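# Unload three sand cores from the mould onto plywood

## Task

Remove three sand cores from the mould and set them down on the plywood boards next to it, then release them: the long core with the rounded nose, plus the two upright bladed cores in the mould half on the robot's right. The remaining two cores must still be standing in the mould at the end.

## Robot and tools

Robot: two six-joint arms, left_arm and right_arm, each ending in a two-finger gripper and carrying a wrist camera (cam_left_wrist and cam_right_wrist, both 896x504). Calibrated bases in the scene frame: left_arm at (+0.031, +0.345, 0) m, right_arm at (+0.030, -0.335, 0) m. Both are turned only very slightly about vertical (quat_wxyz (+1.000, 0, 0, +0.008) and (+1.000, 0, 0, -0.014)), and up is +z for both.

Frames: the scene frame has its origin on the table surface halfway between the two nominal bases, +x pointing out over the table, +z up, and left_arm on the +y side. Arm and image sides are not the same thing. Each arm reports its hand pose, and the pose of its camera, in its own base frame. The gripper's fingers point along its local +z and open and close along local y. end_effector_position is the point between the pads, roughly 1 cm short of the fingertips. Printed poses may be off by a few cm, more at long reach.

Joint order, for every row and every per-joint list: waist, shoulder, elbow, wrist pitch, wrist yaw, wrist roll. Stated ranges (rad): waist -2.618 to 3.054, shoulder 0.000 to 3.142, elbow 0.000 to 3.142, wrist pitch -1.571 to 1.571, wrist yaw -1.571 to 1.571, wrist roll -2.094 to 2.094. Real ends may differ by up to 0.059 rad either way.

A row is one flat list of 14 numbers, each in [-1, 1], always covering both arms: left_arm's six joints then its opening, then right_arm's six joints then its opening. The joint entries are offsets, not poses: they count from the Joint targets shown when the action (or call) begins, never from the previous row, so sending the same offset again moves further. Scale: 1.0 equals 2.224 rad for waist, shoulder and elbow, and 8.485 rad for the three wrist joints. The opening entry is absolute: +1 fully open, -1 shut; values in between send the fingers to where grip_measured reads that number. Sending 0 for an arm's joints re-commands its current targets; sending its present opening keeps the gripper unchanged (a 0 there is a real command).

execute_actions(actions, cameras): actions is a list of up to 15 actions; each action is a list of up to 15 rows, one row per 1/30 s step, and if shorter its last row is held to fill 15 steps (0.5 s). An action that would push a joint more than 0.059 rad beyond its range is rejected for both arms; a malformed action, or a bad first action, rejects the whole call. An empty list just returns state and images. cameras: list of names, null/["all"] for all, [] for none.

move(target, speed, blend, opening_speed, blocking, cameras): target is one 14-number row or a list of up to 15 rows, every row being offsets from the same starting Joint targets. All joints move together, so the hand follows a curve; nothing is avoided. speed (rad/s, 0.01 to 12.57, default 0.5) caps the joint with the longest travel; one value or one per target. blend (rad) rounds the corners of a list. opening_speed (0.2 or more, scale units per second) ramps the fingers. Finger changes in the first row start at once; those in later rows are applied on arrival, with all arms pausing. blocking=false returns after about 0.5 s while the move runs on. The result adds a move: line, e.g. done, off_target (resting more than 0.035 rad from target), moving, held or fault, and limits=held if steps were withheld. done does not prove contact or its absence.

wait(seconds): 0 to 10 s, arms hold their commands; a running move continues. stop(): brakes a running move; it needs room, more when fast. zoom_image(camera, region): camera is cam_left_wrist or cam_right_wrist, region [x0, y0, x1, y1] in pixels from the top-left, no more than 504 by 504, taken from that camera's latest image. finished_scene(scene): ends the scene, giving its number; irreversible.

Result lines: Joint positions and Joint velocities per arm (rad, rad/s, then pad gap in m, 0.094 when open); Joint targets, the base for your next offsets; Joint torques (N m, offset and noisy; entries 1 to 3 wrap at ±28); grip_measured (same scale as the opening, reads a bit wide when empty, narrower than a hard part under squeeze); grip_effort_nm (motor effort, negative closing, not pad force); Tool commands. "joint sent to its limit" means a joint was clipped at its end. "joint command not followed" means the clearance check altered targets; it does not keep the grippers apart. Per step each target can lead its measured angle by only 0.339 rad (first three joints) or 2.2 rad (wrist), and targets placing the hand over 200 mm from its measured spot are scaled back; an unfinished motion must be commanded again. To end a push, or after an arm is dragged, command targets back past the Joint positions.

Gripping: pads squeeze with about 50 to 64 N each; commanding about 0.05 below the touch reading gives full force. Close slowly on fragile cores. To release, command well above grip_measured.

Avoid: dropping cores, releasing them while still moving, fast impacts or hard pressing, arms touching or one gripper closing on the other's fingers, anything leaving the table, and knocking over the two cores that stay. Camera cables touching things count as contact. Loose objects may occasionally get nudged. Motor heat builds from carrying loads, long stretches or pushing at unreachable poses: MOTOR HOT appears at 75 °C, at 90 °C the arm folds up and stays idle, at 100 °C it goes limp.

Each tool is called after ">>>" as name(argument=value, ...), one argument or row to a line, values as JSON.

## Session

>>> execute_actions(
  actions=[],
)

Scene clock: 0.00 s.
left_arm: end_effector_position=(+0.3493, -0.0518, +0.2095) grip_measured=+1.000 grip_effort_nm=n/a end_effector_quat_wxyz=(+0.534, -0.007, +0.815, -0.226) | right_arm: end_effector_position=(+0.3046, +0.0783, +0.1820) grip_measured=+1.000 grip_effort_nm=n/a end_effector_quat_wxyz=(+0.477, +0.034, +0.863, +0.162)
Joint positions: left_arm=[0.059 1.017 0.578 0.071 0.424 -0.25 0.094] | right_arm=[0.21 0.854 0.562 -0.224 -0.068 0.329 0.094]
Joint velocities: within noise
Joint torques (N m): no reading
Heat: left arm: 30 °C; right arm: 31 °C.
Joint targets: left_arm=[0.059 1.010 0.587 0.072 0.427 -0.248] | right_arm=[0.210 0.847 0.574 -0.220 -0.067 0.327]
Tool commands: left_gripper/opening=+1.0 right_gripper/opening=+1.0

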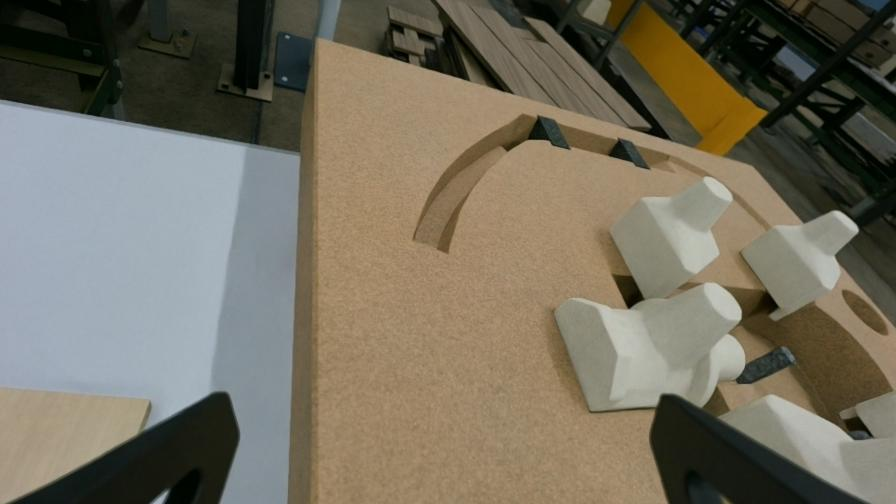

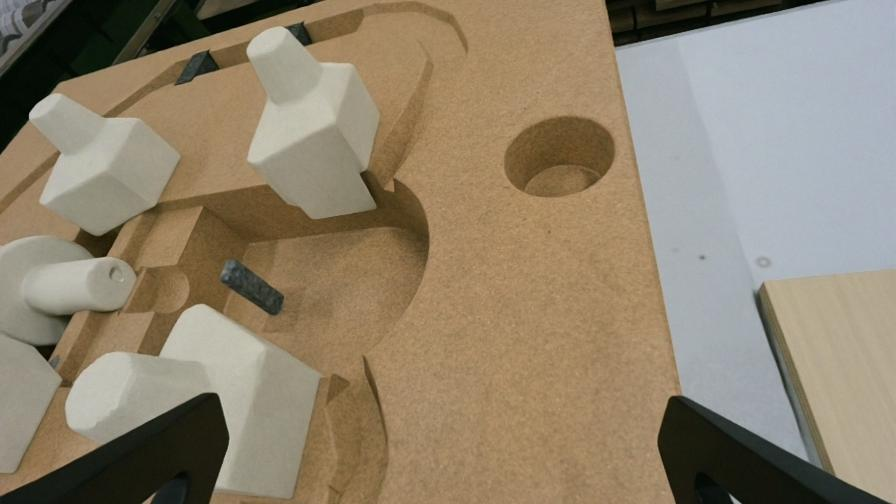

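>>> move(
  target=[-0.116,0.329,0.577,-0.185,-0.0503,0.0292,1,-0.0045,0.402,0.583,-0.151,0.0079,-0.0385,1],
  speed=0.8,
)

Scene clock: 23.33 s.
left_arm: end_effector_position=(+0.3396, -0.0669, +0.2250) grip_measured=+1.000 grip_effort_nm=0.032 end_effector_quat_wxyz=(+0.100, +0.093, +0.991, -0.014) | right_arm: end_effector_position=(+0.3389, +0.0746, +0.2206) grip_measured=+1.000 grip_effort_nm=0.027 end_effector_quat_wxyz=(+0.094, -0.101, +0.990, +0.014)
Joint positions: left_arm=[-0.193 1.725 1.845 -1.49 0.009 -0.007 0.094] | right_arm=[0.21 1.734 1.84 -1.487 -0.008 0.007 0.094]
Joint velocities: within noise
Joint torques (N m): left_arm=[-0.43 -5.65 6.74 0.72 -0.09 0.02] | right_arm=[-0.87 -6.09 7.47 0.27 0.05 -0.14]
Heat: left arm: 33 °C; right arm: 34 °C.
Joint targets: left_arm=[-0.199 1.741 1.871 -1.497 0.000 -0.001] | right_arm=[0.200 1.742 1.871 -1.501 0.000 0.000]
move: done

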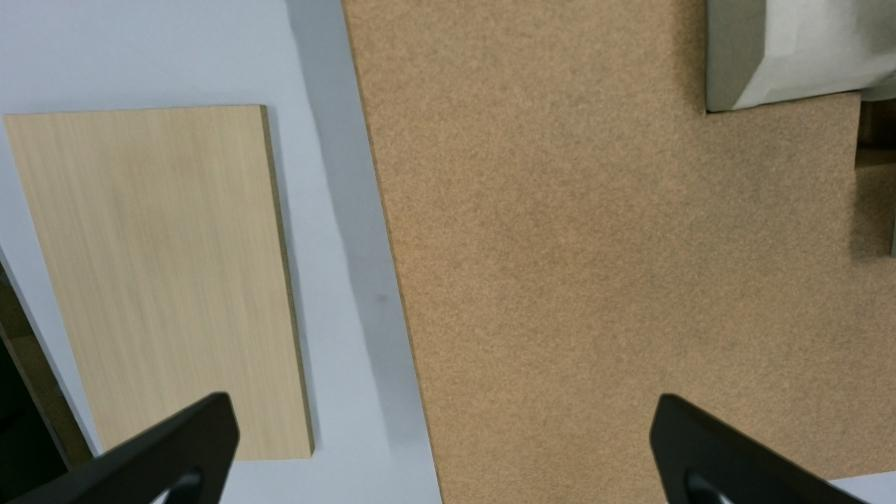

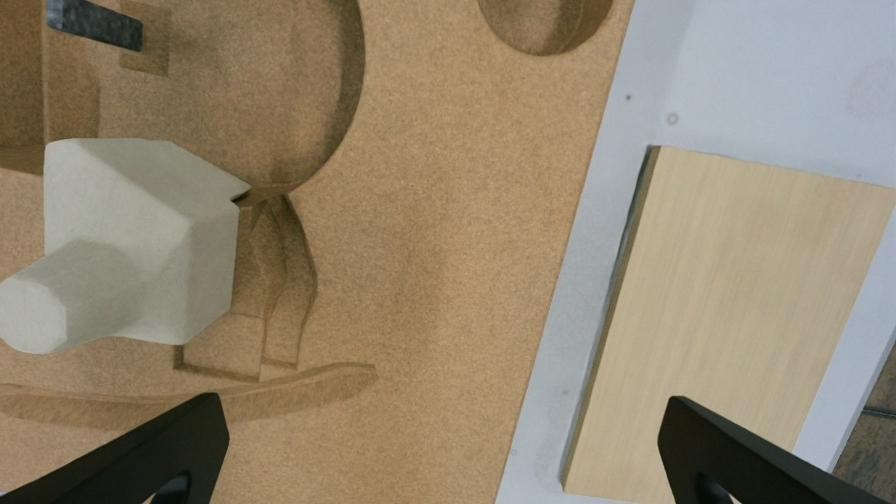

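>>> move(
  target=[0.2,0,0,0,0,0,1,0.18,0,0,0,0,0,1],
  speed=0.8,
)

>>> move(
  target=[0,0,0,0,0,0,1,0.13,0.135,0.0,0.0,0,0,1],
  speed=0.8,
  cameras=["cam_right_wrist"],
)

Scene clock: 29.53 s.
left_arm: end_effector_position=(+0.3352, +0.0854, +0.2250) grip_measured=+1.000 grip_effort_nm=0.042 end_effector_quat_wxyz=(+0.099, -0.125, +0.987, +0.012) | right_arm: end_effector_position=(+0.2851, +0.1970, +0.2205) grip_measured=+1.000 grip_effort_nm=0.027 end_effector_quat_wxyz=(+0.090, -0.292, +0.952, +0.029)
Joint positions: left_arm=[0.247 1.725 1.846 -1.491 0.001 -0.005 0.094] | right_arm=[0.601 1.734 1.84 -1.488 -0.001 0.005 0.094]
Joint velocities: within noise
Joint torques (N m): left_arm=[-0.14 -5.59 6.61 0.77 0.03 -0.03] | right_arm=[0.03 -6.12 7.5 0.3 0 -0.1]
Heat: left arm: 33 °C; right arm: 33 °C.
Joint targets: left_arm=[0.246 1.741 1.871 -1.498 0.000 -0.001] | right_arm=[0.600 1.742 1.871 -1.501 0.000 0.000]
move: done

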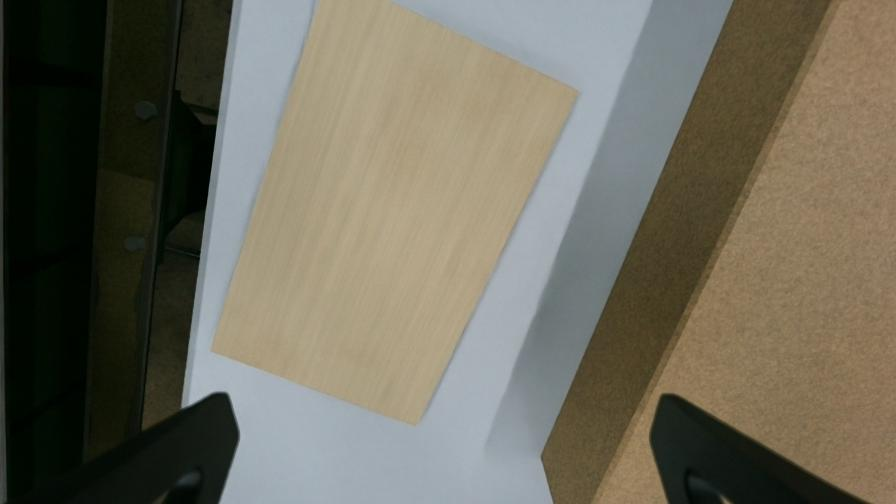

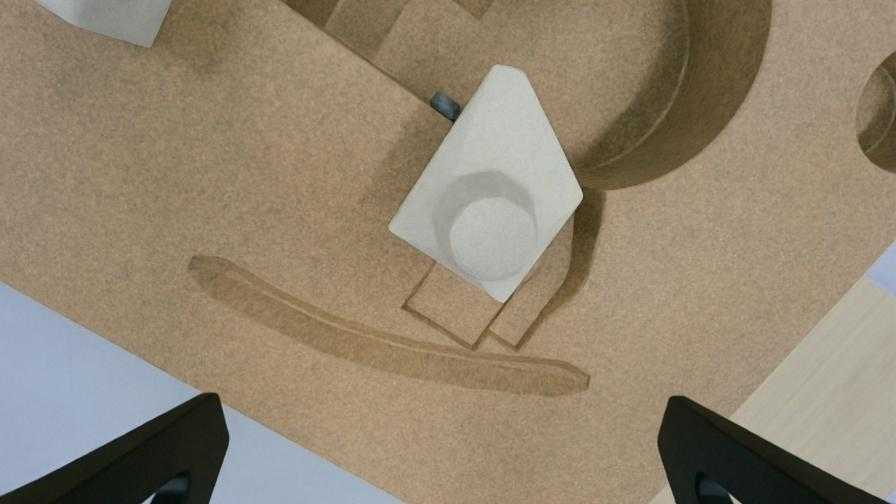

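Scene clock: 30.60 s.
left_arm: end_effector_position=(+0.3352, +0.0854, +0.2250) grip_measured=+1.000 grip_effort_nm=0.032 end_effector_quat_wxyz=(+0.099, -0.125, +0.987, +0.012) | right_arm: end_effector_position=(+0.2269, +0.2853, +0.1177) grip_measured=+1.000 grip_effort_nm=0.027 end_effector_quat_wxyz=(-0.053, -0.430, +0.901, -0.024)
Joint positions: left_arm=[0.247 1.725 1.846 -1.491 0.001 -0.005 0.094] | right_arm=[0.895 2.05 1.856 -1.494 -0.002 0.005 0.094]
Joint velocities: within noise
Joint torques (N m): left_arm=[0.02 -5.56 6.71 0.74 0.04 -0.01] | right_arm=[-0.43 -9.63 6.09 -0.16 0 -0.1]
Heat: left arm: 33 °C; right arm: 33 °C.
Joint targets: left_arm=[0.246 1.741 1.871 -1.498 0.000 -0.001] | right_arm=[0.890 2.042 1.871 -1.501 0.000 0.000]
move: done
Images, in order (width x height): cam_right_wrist 896x504.

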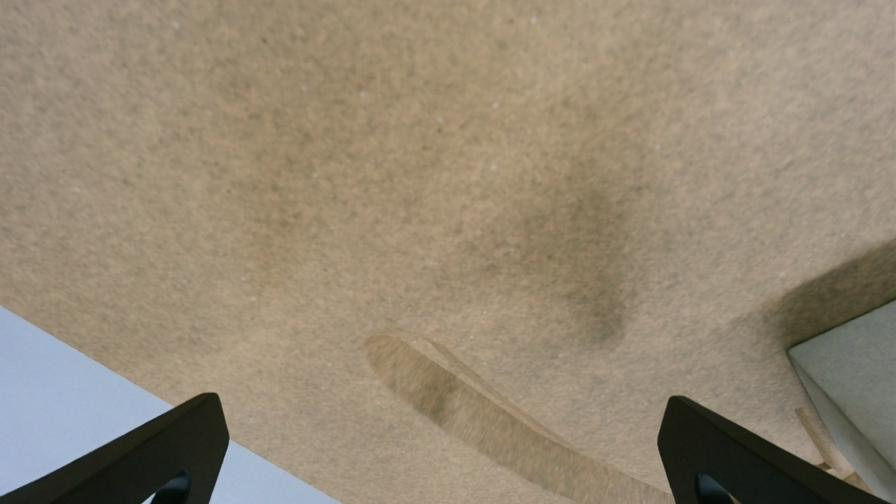

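>>> move(
  target=[0,0,0,0,0,0,1,-0.147,-0.108,-0.005,0.0132,0,0.0664,1],
  speed=0.7,
  cameras=["cam_right_wrist"],
)

Scene clock: 85.23 s.
left_arm: end_effector_position=(+0.3352, +0.0854, +0.2250) grip_measured=+1.000 grip_effort_nm=0.027 end_effector_quat_wxyz=(+0.099, -0.125, +0.987, +0.012) | right_arm: end_effector_position=(+0.3190, +0.2026, +0.1977) grip_measured=+1.000 grip_effort_nm=0.022 end_effector_quat_wxyz=(+0.081, -0.003, +0.995, +0.054)
Joint positions: left_arm=[0.247 1.725 1.846 -1.491 0.001 -0.005 0.094] | right_arm=[0.561 1.826 1.856 -1.405 -0.005 0.556 0.094]
Joint velocities: within noise
Joint torques (N m): left_arm=[-0.03 -5.53 6.72 0.77 0.02 -0.01] | right_arm=[0.14 -9.54 5.45 0.57 0.03 0.04]
Heat: left arm: 33 °C; right arm: 43 °C.
Joint targets: left_arm=[0.246 1.741 1.871 -1.498 0.000 -0.001] | right_arm=[0.563 1.802 1.860 -1.389 0.000 0.564]
move: done
Images, in order (width x height): cam_right_wrist 896x504.

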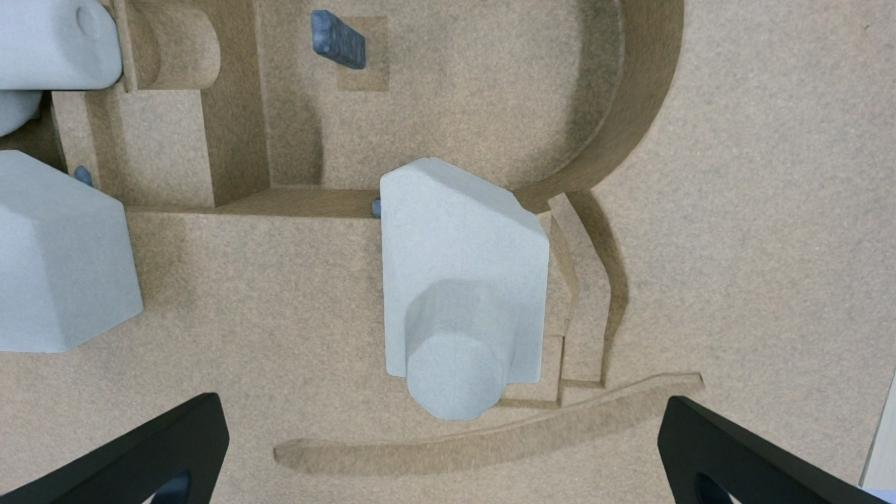

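>>> move(
  target=[0,0,0,0,0,0,1,-0.0063,0.0764,-0.0074,-0.0037,0,-0.0018,1],
  speed=0.3,
  cameras=["cam_right_wrist"],
)

Scene clock: 93.37 s.
left_arm: end_effector_position=(+0.3352, +0.0854, +0.2250) grip_measured=+1.000 grip_effort_nm=0.032 end_effector_quat_wxyz=(+0.099, -0.125, +0.987, +0.012) | right_arm: end_effector_position=(+0.3251, +0.2042, +0.1444) grip_measured=+1.000 grip_effort_nm=0.022 end_effector_quat_wxyz=(+0.019, -0.001, +1.000, +0.014)
Joint positions: left_arm=[0.247 1.725 1.846 -1.491 0.001 -0.005 0.094] | right_arm=[0.556 1.968 1.849 -1.405 -0.005 0.554 0.094]
Joint velocities: within noise
Joint torques (N m): left_arm=[-0.05 -5.56 6.69 0.74 0.02 -0.02] | right_arm=[-0.62 -8.34 4.74 0.05 0.04 -0.08]
Heat: left arm: 33 °C; right arm: 43 °C.
Joint targets: left_arm=[0.246 1.741 1.871 -1.498 0.000 -0.001] | right_arm=[0.549 1.972 1.843 -1.420 0.000 0.548]
move: done
Images, in order (width x height): cam_right_wrist 896x504.

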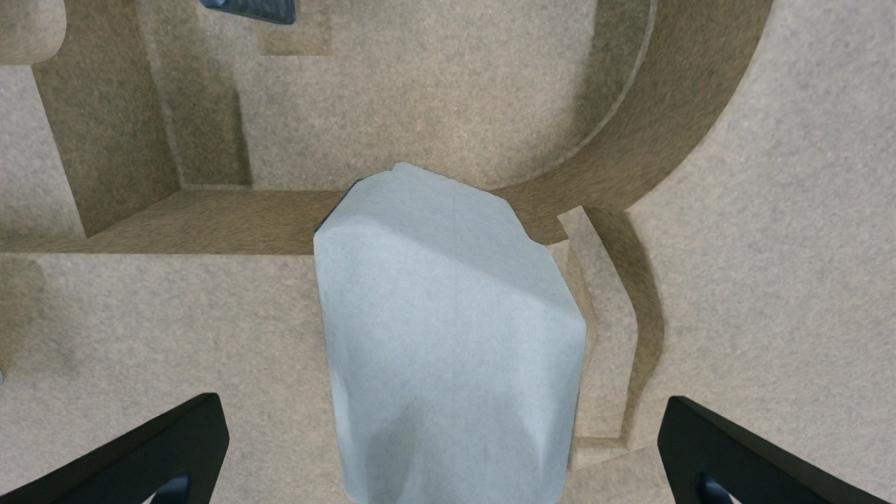

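>>> move(
  target=[0,0,0,0,0,0,1,-0.0025,0.0103,-0.0418,0.0088,0,0,1],
  speed=0.15,
  cameras=["cam_right_wrist"],
)

Scene clock: 99.80 s.
left_arm: end_effector_position=(+0.3352, +0.0854, +0.2250) grip_measured=+1.000 grip_effort_nm=0.032 end_effector_quat_wxyz=(+0.099, -0.125, +0.987, +0.012) | right_arm: end_effector_position=(+0.3177, +0.1973, +0.1155) grip_measured=+1.000 grip_effort_nm=0.022 end_effector_quat_wxyz=(-0.009, +0.001, +1.000, -0.002)
Joint positions: left_arm=[0.247 1.725 1.846 -1.491 0.001 -0.005 0.094] | right_arm=[0.551 1.985 1.759 -1.362 -0.005 0.553 0.094]
Joint velocities: within noise
Joint torques (N m): left_arm=[-0.06 -5.53 6.68 0.74 0 0.01] | right_arm=[-0.69 -7.91 4.45 0.23 0.04 -0.1]
Heat: left arm: 33 °C; right arm: 41 °C.
Joint targets: left_arm=[0.246 1.741 1.871 -1.498 0.000 -0.001] | right_arm=[0.543 1.994 1.750 -1.346 0.000 0.548]
move: done
Images, in order (width x height): cam_right_wrist 896x504.

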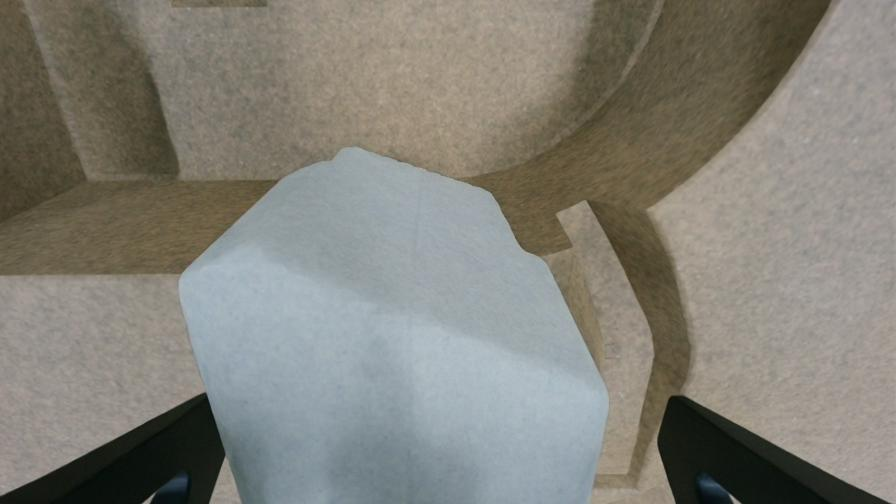

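>>> move(
  target=[0,0,0,0,0,0,1,0.0076,0.0009,-0.0166,0.0066,0,0.0014,1],
  speed=0.15,
  cameras=["cam_right_wrist"],
)

>>> move(
  target=[0,0,0,0,0,0,1,0,0,0,0,0,0,0.1],
  opening_speed=0.3,
  cameras=["cam_right_wrist"],
)

Scene clock: 106.43 s.
left_arm: end_effector_position=(+0.3352, +0.0854, +0.2250) grip_measured=+1.000 grip_effort_nm=0.022 end_effector_quat_wxyz=(+0.099, -0.125, +0.987, +0.012) | right_arm: end_effector_position=(+0.3218, +0.1998, +0.1064) grip_measured=+1.000 grip_effort_nm=0.022 end_effector_quat_wxyz=(+0.000, +0.001, +1.000, +0.003)
Joint positions: left_arm=[0.247 1.725 1.846 -1.491 0.001 -0.005 0.094] | right_arm=[0.551 1.985 1.723 -1.306 -0.005 0.553 0.094]
Joint velocities: within noise
Joint torques (N m): left_arm=[-0.02 -5.56 6.67 0.75 0.03 0.02] | right_arm=[0.79 -7.8 4.38 0.26 0.03 0.04]
Heat: left arm: 33 °C; right arm: 39 °C.
Joint targets: left_arm=[0.246 1.741 1.871 -1.497 0.000 -0.001] | right_arm=[0.560 1.996 1.713 -1.290 0.000 0.560]
move: done
Images, in order (width x height): cam_right_wrist 896x504.

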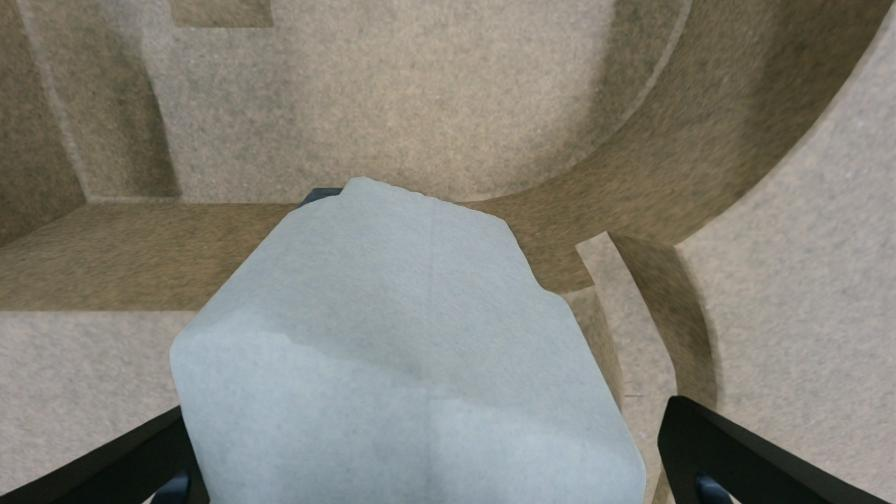

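Scene clock: 109.63 s.
left_arm: end_effector_position=(+0.3352, +0.0854, +0.2250) grip_measured=+1.000 grip_effort_nm=0.027 end_effector_quat_wxyz=(+0.099, -0.125, +0.987, +0.012) | right_arm: end_effector_position=(+0.3222, +0.2016, +0.1064) grip_measured=+0.160 grip_effort_nm=-0.999 end_effector_quat_wxyz=(+0.002, +0.000, +1.000, +0.004)
Joint positions: left_arm=[0.247 1.725 1.846 -1.491 0.001 -0.005 0.094] | right_arm=[0.554 1.985 1.723 -1.301 -0.005 0.553 0.055]
Joint velocities: within noise
Joint torques (N m): left_arm=[-0.06 -5.63 6.71 0.74 0.02 0.02] | right_arm=[0.49 -7.82 4.4 0.22 0.04 0.04]
Heat: left arm: 34 °C; right arm: 39 °C.
Joint targets: left_arm=[0.246 1.741 1.871 -1.497 0.000 -0.001] | right_arm=[0.560 1.996 1.713 -1.290 0.000 0.560]
move: done
Images, in order (width x height): cam_right_wrist 896x504.

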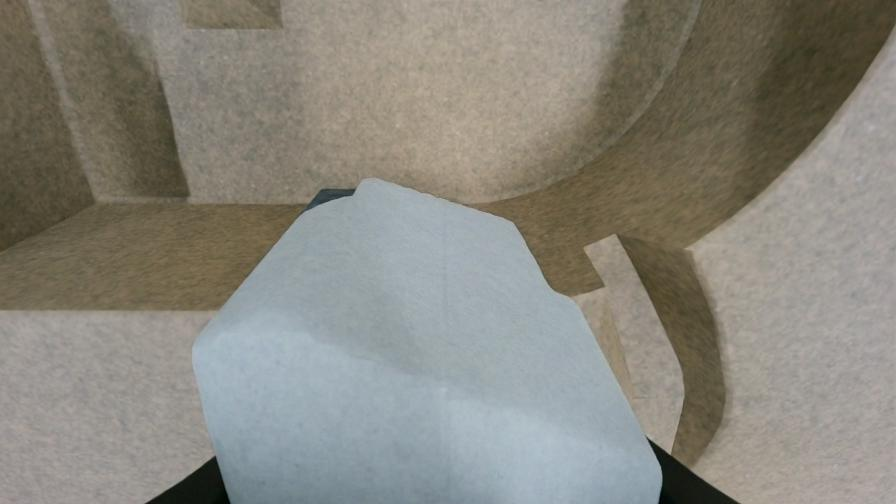

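>>> move(
  target=[
    [0,0,0,0,0,0,1,0,0.001,0.0585,-0.0143,0,0,0.03],
    [0,0,0,0,0,0,1,0,0.0075,0.1129,-0.0269,0,0,0.03],
    [0,0,0,0,0,0,1,0,0.018,0.165,-0.0331,0,0,0.03],
  ],
  speed=0.15,
  opening_speed=0.3,
)

Scene clock: 118.53 s.
left_arm: end_effector_position=(+0.3352, +0.0854, +0.2250) grip_measured=+1.000 grip_effort_nm=0.037 end_effector_quat_wxyz=(+0.099, -0.125, +0.987, +0.012) | right_arm: end_effector_position=(+0.3281, +0.2053, +0.1660) grip_measured=+0.160 grip_effort_nm=-1.004 end_effector_quat_wxyz=(+0.005, +0.000, +1.000, +0.006)
Joint positions: left_arm=[0.247 1.725 1.846 -1.491 0.001 -0.005 0.094] | right_arm=[0.554 2.037 2.036 -1.556 -0.005 0.553 0.054]
Joint velocities: within noise
Joint torques (N m): left_arm=[-0.01 -5.55 6.65 0.76 0.02 0.01] | right_arm=[0.5 -8.95 8.47 -0.02 0.03 0.04]
Heat: left arm: 34 °C; right arm: 38 °C.
Joint targets: left_arm=[0.246 1.741 1.871 -1.497 0.000 -0.001] | right_arm=[0.560 2.036 2.080 -1.571 0.000 0.560]
move: off_target (right_arm); right_arm: the elbow is farthest, 0.044 rad from its target

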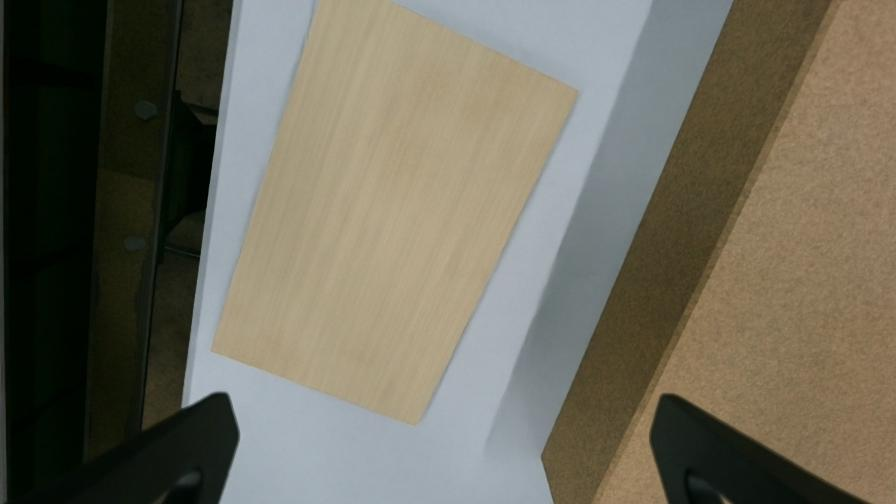

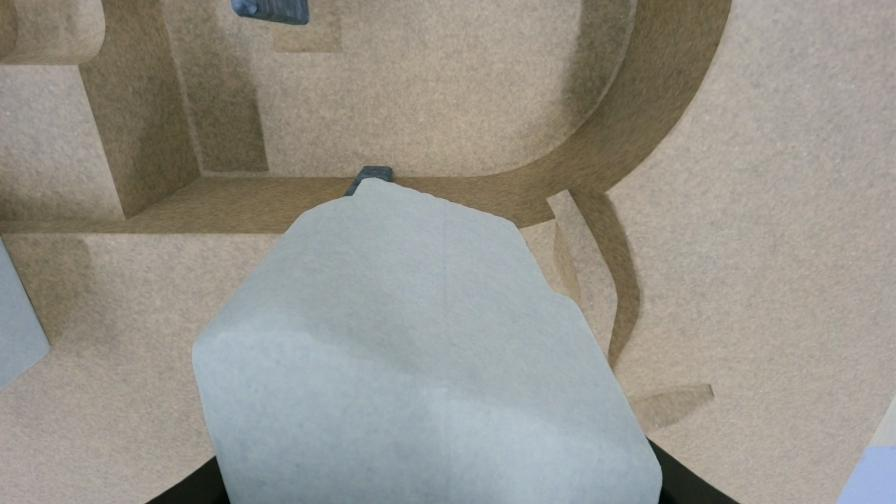

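>>> move(
  target=[
    [0,0,0,0,0,0,1,0,-0.0836,-0.036,0,0,0,0.03],
    [0,0,0,0,0,0,1,-0.4766,-0.0836,-0.036,0,0,0,0.03],
    [0,0,0,0,0,0,1,-0.6385,-0.0836,-0.036,0,-0.1851,0.1192,0.03],
    [0,0,0,0,0,0,1,-0.6385,-0.0216,-0.473,0.1131,-0.1851,0.1192,0.03],
  ],
  speed=[0.3,0.7,0.8,0.5],
  blend=0.05,
  cameras=["cam_right_wrist"],
)

Scene clock: 143.93 s.
left_arm: end_effector_position=(+0.3352, +0.0854, +0.2250) grip_measured=+1.000 grip_effort_nm=0.032 end_effector_quat_wxyz=(+0.099, -0.125, +0.987, +0.012) | right_arm: end_effector_position=(+0.3426, -0.1231, +0.1097) grip_measured=+0.160 grip_effort_nm=-1.004 end_effector_quat_wxyz=(-0.235, +0.688, +0.259, +0.636)
Joint positions: left_arm=[0.247 1.725 1.846 -1.491 0.001 -0.005 0.094] | right_arm=[-0.858 1.989 1.034 -0.619 -1.489 1.562 0.054]
Joint velocities: within noise
Joint torques (N m): left_arm=[-0.01 -5.52 6.69 0.77 0.04 -0.02] | right_arm=[-0.13 -7.66 3.52 0.19 -1.29 0.07]
Heat: left arm: 34 °C; right arm: 40 °C.
Joint targets: left_arm=[0.246 1.741 1.871 -1.497 0.000 -0.001] | right_arm=[-0.860 1.989 1.028 -0.611 -1.571 1.572]
move: off_target (right_arm); right_arm: the wrist yaw is farthest, 0.081 rad from its target
Images, in order (width x height): cam_right_wrist 896x504.

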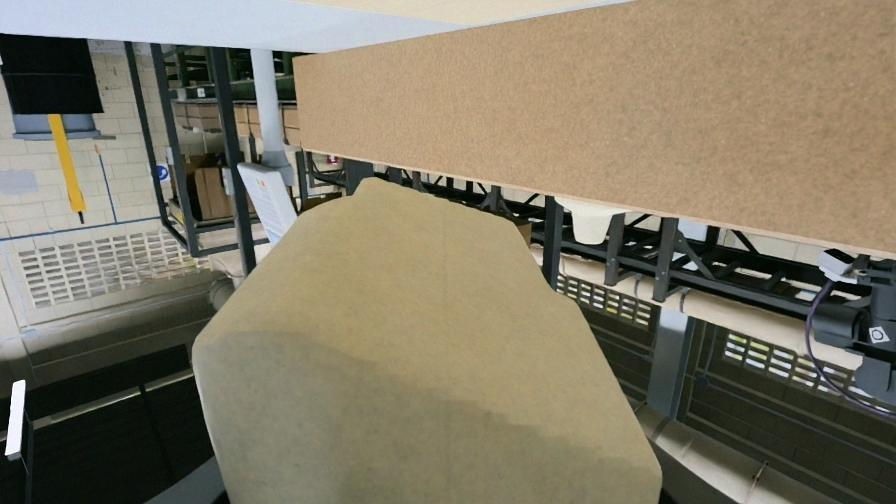

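>>> move(
  target=[0,0,0,0,0,0,1,0,0,0,0,-0.006,-0.3703,0.03],
  speed=1.0,
  cameras=["cam_right_wrist"],
)

Scene clock: 154.47 s.
left_arm: end_effector_position=(+0.3352, +0.0854, +0.2250) grip_measured=+1.000 grip_effort_nm=0.027 end_effector_quat_wxyz=(+0.099, -0.125, +0.987, +0.012) | right_arm: end_effector_position=(+0.3422, -0.1227, +0.1083) grip_measured=+0.157 grip_effort_nm=-1.004 end_effector_quat_wxyz=(+0.628, -0.247, +0.696, +0.246)
Joint positions: left_arm=[0.247 1.725 1.846 -1.491 0.001 -0.005 0.094] | right_arm=[-0.858 1.989 1.034 -0.625 -1.482 -1.548 0.054]
Joint velocities: within noise
Joint torques (N m): left_arm=[-0.01 -5.61 6.67 0.72 0.02 -0.01] | right_arm=[-0.23 -7.65 3.51 0.24 -1.43 -0.28]
Heat: left arm: 34 °C; right arm: 40 °C.
Joint targets: left_arm=[0.246 1.741 1.871 -1.497 0.000 -0.001] | right_arm=[-0.860 1.989 1.028 -0.611 -1.577 -1.570]
joint sent to its limit (right arm) — the wrist yaw, lower limit.
move: off_target (right_arm); right_arm: the wrist yaw is farthest, 0.140 rad from its target
Images, in order (width x height): cam_right_wrist 896x504.

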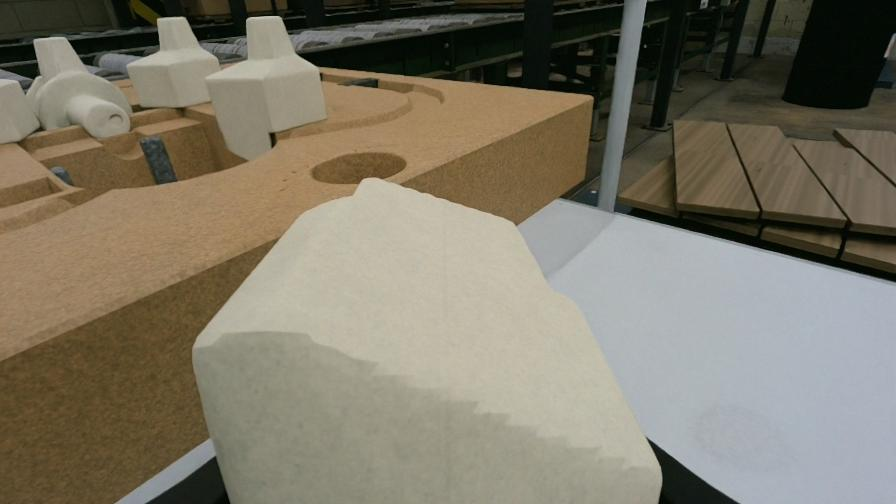

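>>> move(
  target=[0,0,0,0,0,0,1,0,0.0423,-0.0162,0.0154,0.002,0,0.03],
  speed=0.15,
  cameras=["cam_right_wrist"],
)

Scene clock: 160.63 s.
left_arm: end_effector_position=(+0.3352, +0.0854, +0.2250) grip_measured=+1.000 grip_effort_nm=0.027 end_effector_quat_wxyz=(+0.099, -0.125, +0.987, +0.012) | right_arm: end_effector_position=(+0.3404, -0.1212, +0.0702) grip_measured=+0.157 grip_effort_nm=-1.004 end_effector_quat_wxyz=(+0.622, -0.249, +0.701, +0.244)
Joint positions: left_arm=[0.247 1.725 1.846 -1.491 0.001 -0.005 0.094] | right_arm=[-0.858 2.083 0.994 -0.498 -1.464 -1.556 0.054]
Joint velocities: within noise
Joint torques (N m): left_arm=[-0.03 -5.56 6.75 0.75 0.03 -0.01] | right_arm=[-0.24 -7.83 3.4 0.26 -1.42 -0.18]
Heat: left arm: 34 °C; right arm: 39 °C.
Joint targets: left_arm=[0.246 1.741 1.871 -1.498 0.000 -0.001] | right_arm=[-0.860 2.083 0.992 -0.480 -1.560 -1.570]
move: off_target (right_arm); right_arm: the wrist yaw is farthest, 0.096 rad from its target
Images, in order (width x height): cam_right_wrist 896x504.

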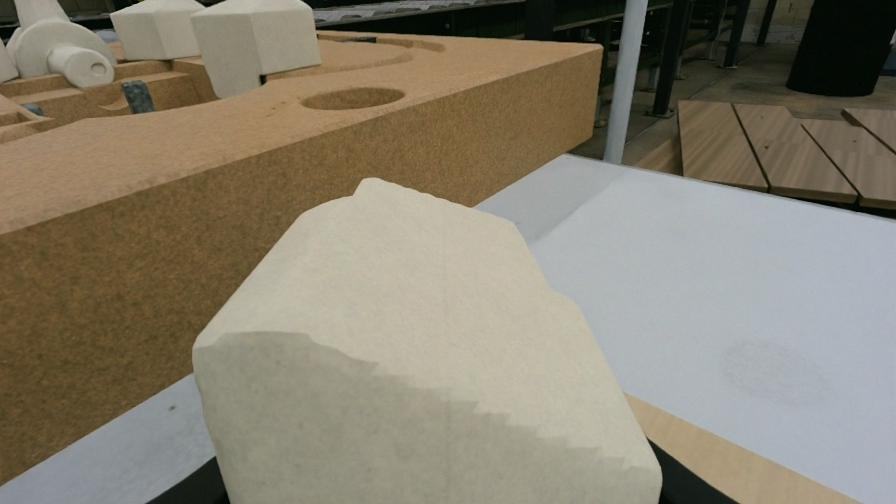

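>>> move(
  target=[0,0,0,0,0,0,1,0,0.0086,-0.0013,0.0026,0,0,0.03],
  speed=0.08,
  cameras=[],
)

>>> move(
  target=[0,0,0,0,0,0,1,0,0.0072,-0.001,0.0022,0,0,0.03],
  speed=0.08,
  cameras=["cam_right_wrist"],
)

Scene clock: 165.60 s.
left_arm: end_effector_position=(+0.3352, +0.0854, +0.2250) grip_measured=+1.000 grip_effort_nm=0.032 end_effector_quat_wxyz=(+0.099, -0.125, +0.987, +0.012) | right_arm: end_effector_position=(+0.3412, -0.1220, +0.0651) grip_measured=+0.157 grip_effort_nm=-1.004 end_effector_quat_wxyz=(+0.623, -0.251, +0.700, +0.242)
Joint positions: left_arm=[0.247 1.725 1.846 -1.491 0.001 -0.005 0.094] | right_arm=[-0.858 2.1 0.994 -0.475 -1.464 -1.557 0.054]
Joint velocities: within noise
Joint torques (N m): left_arm=[0.02 -5.57 6.67 0.76 0.02 -0.02] | right_arm=[-0.25 -7.75 3.1 0.26 -1.42 -0.19]
Heat: left arm: 34 °C; right arm: 40 °C.
Joint targets: left_arm=[0.246 1.741 1.871 -1.498 0.000 -0.001] | right_arm=[-0.860 2.102 0.989 -0.458 -1.560 -1.570]
move: off_target (right_arm); right_arm: the wrist yaw is farthest, 0.096 rad from its target
No camera images: "cameras" was empty.

Scene clock: 166.43 s.
left_arm: end_effector_position=(+0.3352, +0.0854, +0.2250) grip_measured=+1.000 grip_effort_nm=0.027 end_effector_quat_wxyz=(+0.099, -0.125, +0.987, +0.012) | right_arm: end_effector_position=(+0.3417, -0.1226, +0.0603) grip_measured=+0.157 grip_effort_nm=-1.004 end_effector_quat_wxyz=(+0.624, -0.252, +0.700, +0.241)
Joint positions: left_arm=[0.247 1.725 1.846 -1.491 0.001 -0.005 0.094] | right_arm=[-0.858 2.116 0.994 -0.457 -1.464 -1.557 0.054]
Joint velocities: within noise
Joint torques (N m): left_arm=[-0.05 -5.56 6.79 0.75 0.01 -0.01] | right_arm=[-0.24 -7.8 2.91 0.26 -1.42 -0.19]
Heat: left arm: 34 °C; right arm: 40 °C.
Joint targets: left_arm=[0.246 1.741 1.871 -1.498 0.000 -0.001] | right_arm=[-0.860 2.118 0.987 -0.440 -1.560 -1.570]
move: off_target (right_arm); right_arm: the wrist yaw is farthest, 0.096 rad from its target
Images, in order (width x height): cam_right_wrist 896x504.

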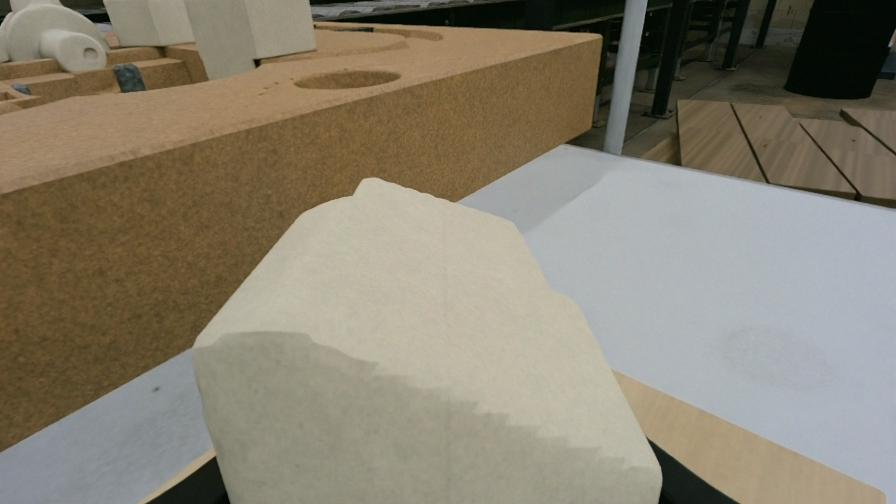

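>>> move(
  target=[0,0,0,0,0,0,1,0,0.0072,-0.001,0.0022,0,0,0.03],
  speed=0.06,
  cameras=[],
)

>>> move(
  target=[0,0,0,0,0,0,1,0,0.0072,-0.001,0.0022,0,0,0.03],
  speed=0.06,
  cameras=["cam_right_wrist"],
)

Scene clock: 169.50 s.
left_arm: end_effector_position=(+0.3352, +0.0854, +0.2250) grip_measured=+1.000 grip_effort_nm=0.032 end_effector_quat_wxyz=(+0.099, -0.125, +0.987, +0.012) | right_arm: end_effector_position=(+0.3410, -0.1218, +0.0546) grip_measured=+0.157 grip_effort_nm=-1.004 end_effector_quat_wxyz=(+0.623, -0.251, +0.700, +0.242)
Joint positions: left_arm=[0.247 1.725 1.846 -1.491 0.001 -0.005 0.094] | right_arm=[-0.858 2.132 0.987 -0.438 -1.464 -1.557 0.054]
Joint velocities: within noise
Joint torques (N m): left_arm=[0.02 -5.52 6.65 0.75 0.02 -0.01] | right_arm=[-0.24 -7.82 3.07 0.28 -1.43 -0.19]
Heat: left arm: 34 °C; right arm: 40 °C.
Joint targets: left_arm=[0.246 1.741 1.871 -1.498 0.000 -0.001] | right_arm=[-0.860 2.134 0.985 -0.421 -1.560 -1.570]
move: off_target (right_arm); right_arm: the wrist yaw is farthest, 0.096 rad from its target
No camera images: "cameras" was empty.

Scene clock: 170.33 s.
left_arm: end_effector_position=(+0.3352, +0.0854, +0.2250) grip_measured=+1.000 grip_effort_nm=0.032 end_effector_quat_wxyz=(+0.099, -0.125, +0.987, +0.012) | right_arm: end_effector_position=(+0.3414, -0.1223, +0.0500) grip_measured=+0.157 grip_effort_nm=-1.004 end_effector_quat_wxyz=(+0.624, -0.252, +0.700, +0.240)
Joint positions: left_arm=[0.247 1.725 1.846 -1.491 0.001 -0.005 0.094] | right_arm=[-0.858 2.148 0.987 -0.419 -1.464 -1.557 0.054]
Joint velocities: within noise
Joint torques (N m): left_arm=[0.08 -5.6 6.68 0.75 0.02 -0.02] | right_arm=[-0.27 -7.83 2.84 0.23 -1.42 -0.19]
Heat: left arm: 34 °C; right arm: 40 °C.
Joint targets: left_arm=[0.246 1.741 1.871 -1.498 0.000 -0.001] | right_arm=[-0.860 2.150 0.983 -0.402 -1.560 -1.570]
move: off_target (right_arm); right_arm: the wrist yaw is farthest, 0.096 rad from its target
Images, in order (width x height): cam_right_wrist 896x504.

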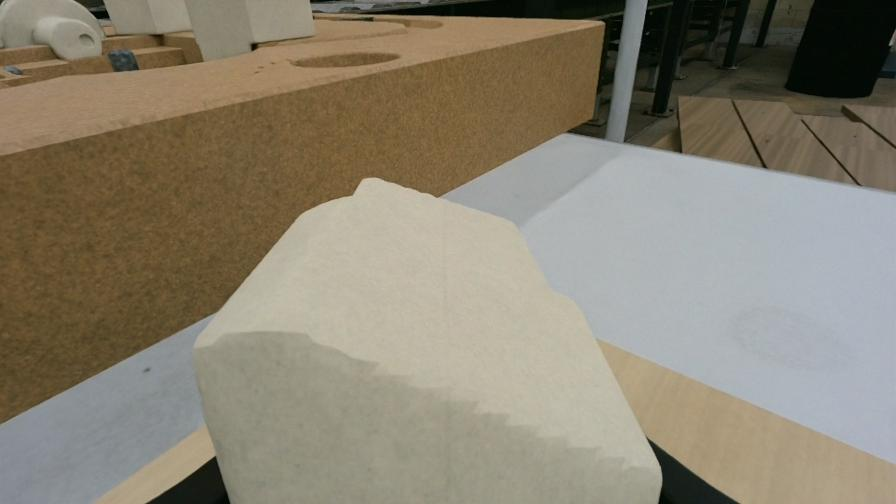

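>>> move(
  target=[0,0,0,0,0,0,1,0,0.0072,-0.001,0.0022,0,0,0.03],
  speed=0.06,
  cameras=[],
)

>>> move(
  target=[0,0,0,0,0,0,1,0,0.0072,-0.001,0.0022,0,0,0.03],
  speed=0.06,
  cameras=["cam_right_wrist"],
)

Scene clock: 173.27 s.
left_arm: end_effector_position=(+0.3352, +0.0854, +0.2250) grip_measured=+1.000 grip_effort_nm=0.032 end_effector_quat_wxyz=(+0.099, -0.125, +0.987, +0.012) | right_arm: end_effector_position=(+0.3421, -0.1227, +0.0489) grip_measured=+0.157 grip_effort_nm=-1.004 end_effector_quat_wxyz=(+0.629, -0.254, +0.694, +0.239)
Joint positions: left_arm=[0.247 1.725 1.846 -1.491 0.001 -0.005 0.094] | right_arm=[-0.858 2.159 0.987 -0.401 -1.477 -1.561 0.054]
Joint velocities: within noise
Joint torques (N m): left_arm=[-0.14 -5.6 6.74 0.74 0 -0.02] | right_arm=[-0.25 -7.56 2.65 0.26 -1.28 -0.14]
Heat: left arm: 34 °C; right arm: 39 °C.
Joint targets: left_arm=[0.246 1.741 1.871 -1.498 0.000 -0.001] | right_arm=[-0.860 2.166 0.981 -0.384 -1.560 -1.570]
move: off_target (right_arm); right_arm: the wrist yaw is farthest, 0.083 rad from its target
No camera images: "cameras" was empty.

Scene clock: 174.07 s.
left_arm: end_effector_position=(+0.3352, +0.0854, +0.2250) grip_measured=+1.000 grip_effort_nm=0.037 end_effector_quat_wxyz=(+0.099, -0.125, +0.987, +0.012) | right_arm: end_effector_position=(+0.3427, -0.1231, +0.0481) grip_measured=+0.157 grip_effort_nm=-1.009 end_effector_quat_wxyz=(+0.636, -0.255, +0.688, +0.238)
Joint positions: left_arm=[0.247 1.725 1.846 -1.491 0.001 -0.005 0.094] | right_arm=[-0.858 2.171 0.987 -0.383 -1.493 -1.565 0.054]
Joint velocities: within noise
Joint torques (N m): left_arm=[0.05 -5.59 6.68 0.74 0.02 -0.02] | right_arm=[-0.25 -7.19 2.43 0.29 -1.15 -0.1]
Heat: left arm: 34 °C; right arm: 39 °C.
Joint targets: left_arm=[0.246 1.741 1.871 -1.498 0.000 -0.001] | right_arm=[-0.860 2.182 0.978 -0.365 -1.560 -1.570]
move: off_target (right_arm); right_arm: the wrist yaw is farthest, 0.067 rad from its target
Images, in order (width x height): cam_right_wrist 896x504.

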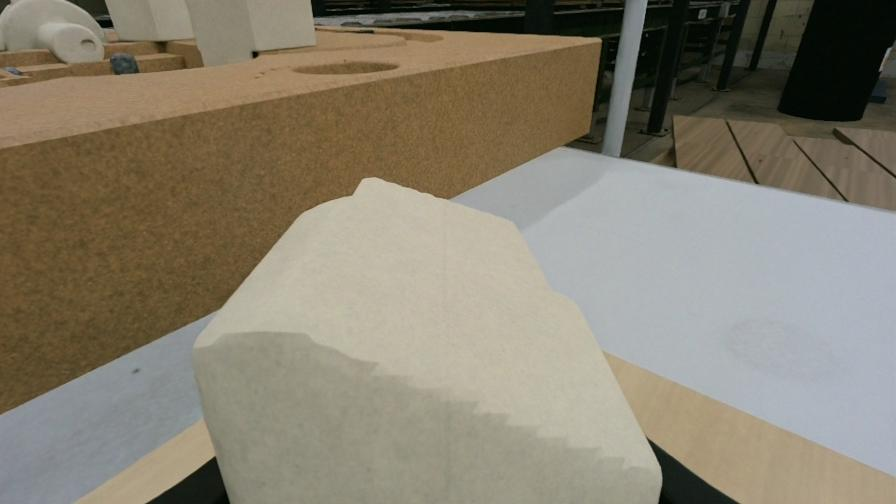

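>>> move(
  target=[0,0,0,0,0,0,1,0,0.0050,-0.0007,0.0015,0,0,0.03],
  speed=0.06,
  cameras=[],
)

>>> move(
  target=[0,0,0,0,0,0,1,0,0,0,0,0,0,1],
  opening_speed=0.4,
  cameras=["cam_right_wrist"],
)

Scene clock: 179.53 s.
left_arm: end_effector_position=(+0.3352, +0.0854, +0.2250) grip_measured=+1.000 grip_effort_nm=0.027 end_effector_quat_wxyz=(+0.099, -0.125, +0.987, +0.012) | right_arm: end_effector_position=(+0.3434, -0.1238, +0.0474) grip_measured=+0.157 grip_effort_nm=-1.004 end_effector_quat_wxyz=(+0.640, -0.259, +0.684, +0.234)
Joint positions: left_arm=[0.247 1.725 1.846 -1.491 0.001 -0.005 0.094] | right_arm=[-0.858 2.178 0.987 -0.366 -1.5 -1.568 0.054]
Joint velocities: within noise
Joint torques (N m): left_arm=[0.02 -5.64 6.6 0.76 0.04 -0.01] | right_arm=[-0.24 -6.93 2.32 0.27 -1.07 -0.07]
Heat: left arm: 34 °C; right arm: 38 °C.
Joint targets: left_arm=[0.246 1.741 1.871 -1.498 0.000 -0.001] | right_arm=[-0.860 2.193 0.977 -0.352 -1.560 -1.570]
move: off_target (right_arm); right_arm: the wrist yaw is farthest, 0.060 rad from its target
No camera images: "cameras" was empty.

Scene clock: 182.17 s.
left_arm: end_effector_position=(+0.3352, +0.0854, +0.2250) grip_measured=+1.000 grip_effort_nm=0.027 end_effector_quat_wxyz=(+0.099, -0.125, +0.987, +0.012) | right_arm: end_effector_position=(+0.3435, -0.1237, +0.0488) grip_measured=+0.997 grip_effort_nm=0.178 end_effector_quat_wxyz=(+0.643, -0.258, +0.682, +0.235)
Joint positions: left_arm=[0.247 1.725 1.846 -1.491 0.001 -0.005 0.094] | right_arm=[-0.858 2.179 0.987 -0.366 -1.509 -1.568 0.094]
Joint velocities: within noise
Joint torques (N m): left_arm=[0.02 -5.56 6.68 0.74 0.05 -0.01] | right_arm=[-0.25 -6.99 2.29 0.27 -0.98 -0.07]
Heat: left arm: 34 °C; right arm: 39 °C.
Joint targets: left_arm=[0.246 1.741 1.871 -1.498 0.000 -0.001] | right_arm=[-0.860 2.193 0.977 -0.352 -1.560 -1.570]
move: off_target (right_arm); right_arm: the wrist yaw is farthest, 0.051 rad from its target
Images, in order (width x height): cam_right_wrist 896x504.

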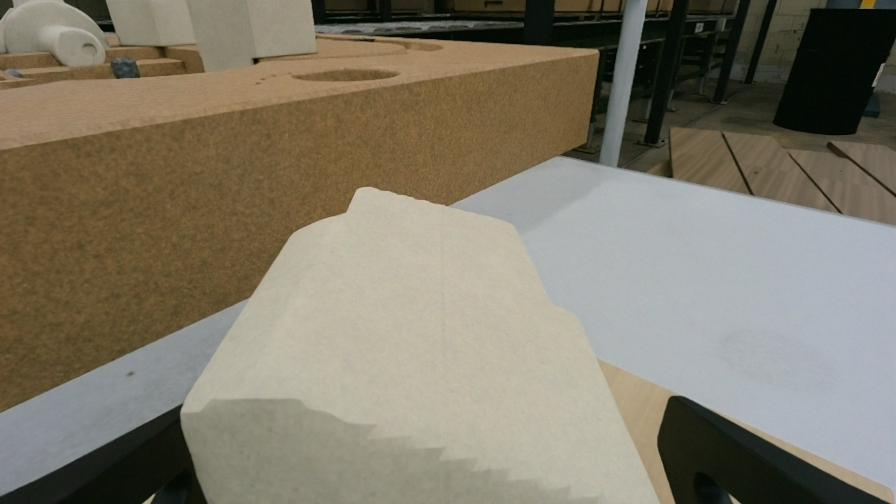

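>>> move(
  target=[
    [0,0,0,0,0,0,1,0,-0.0148,-0.0054,-0.0021,0,0,1],
    [0,0,0,0,0,0,1,0,-0.1542,0.054,-0.0549,0,0,1],
  ],
  speed=0.25,
  cameras=["cam_right_wrist"],
)

Scene clock: 192.50 s.
left_arm: end_effector_position=(+0.3352, +0.0854, +0.2250) grip_measured=+1.000 grip_effort_nm=0.027 end_effector_quat_wxyz=(+0.099, -0.125, +0.987, +0.012) | right_arm: end_effector_position=(+0.3382, -0.1173, +0.1566) grip_measured=+0.997 grip_effort_nm=0.183 end_effector_quat_wxyz=(+0.641, -0.242, +0.683, +0.252)
Joint positions: left_arm=[0.247 1.725 1.846 -1.491 0.001 -0.005 0.094] | right_arm=[-0.858 1.877 1.073 -0.8 -1.521 -1.569 0.094]
Joint velocities: within noise
Joint torques (N m): left_arm=[-0.05 -5.56 6.61 0.76 0.02 -0.01] | right_arm=[-0.24 -9.35 6.22 -0.07 -0.87 -0.06]
Heat: left arm: 34 °C; right arm: 40 °C.
Joint targets: left_arm=[0.246 1.741 1.871 -1.498 0.000 -0.001] | right_arm=[-0.860 1.850 1.097 -0.818 -1.560 -1.570]
move: off_target (right_arm); right_arm: the wrist yaw is farthest, 0.039 rad from its target
Images, in order (width x height): cam_right_wrist 896x504.

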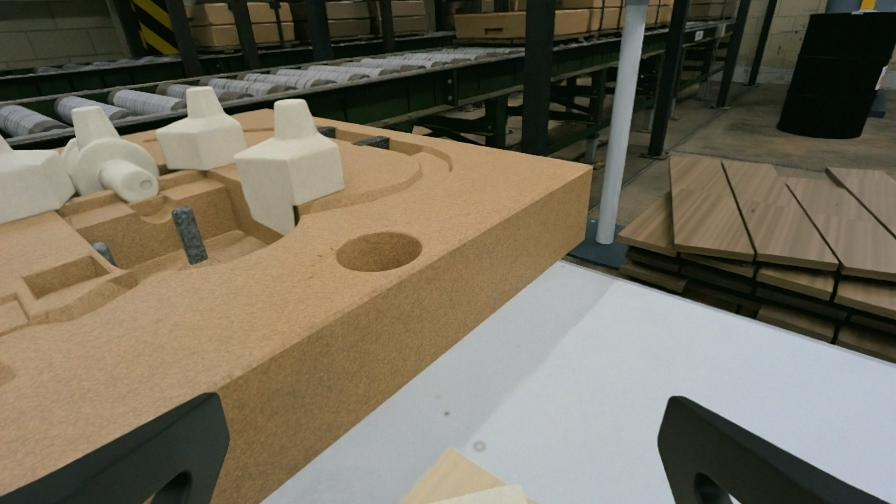

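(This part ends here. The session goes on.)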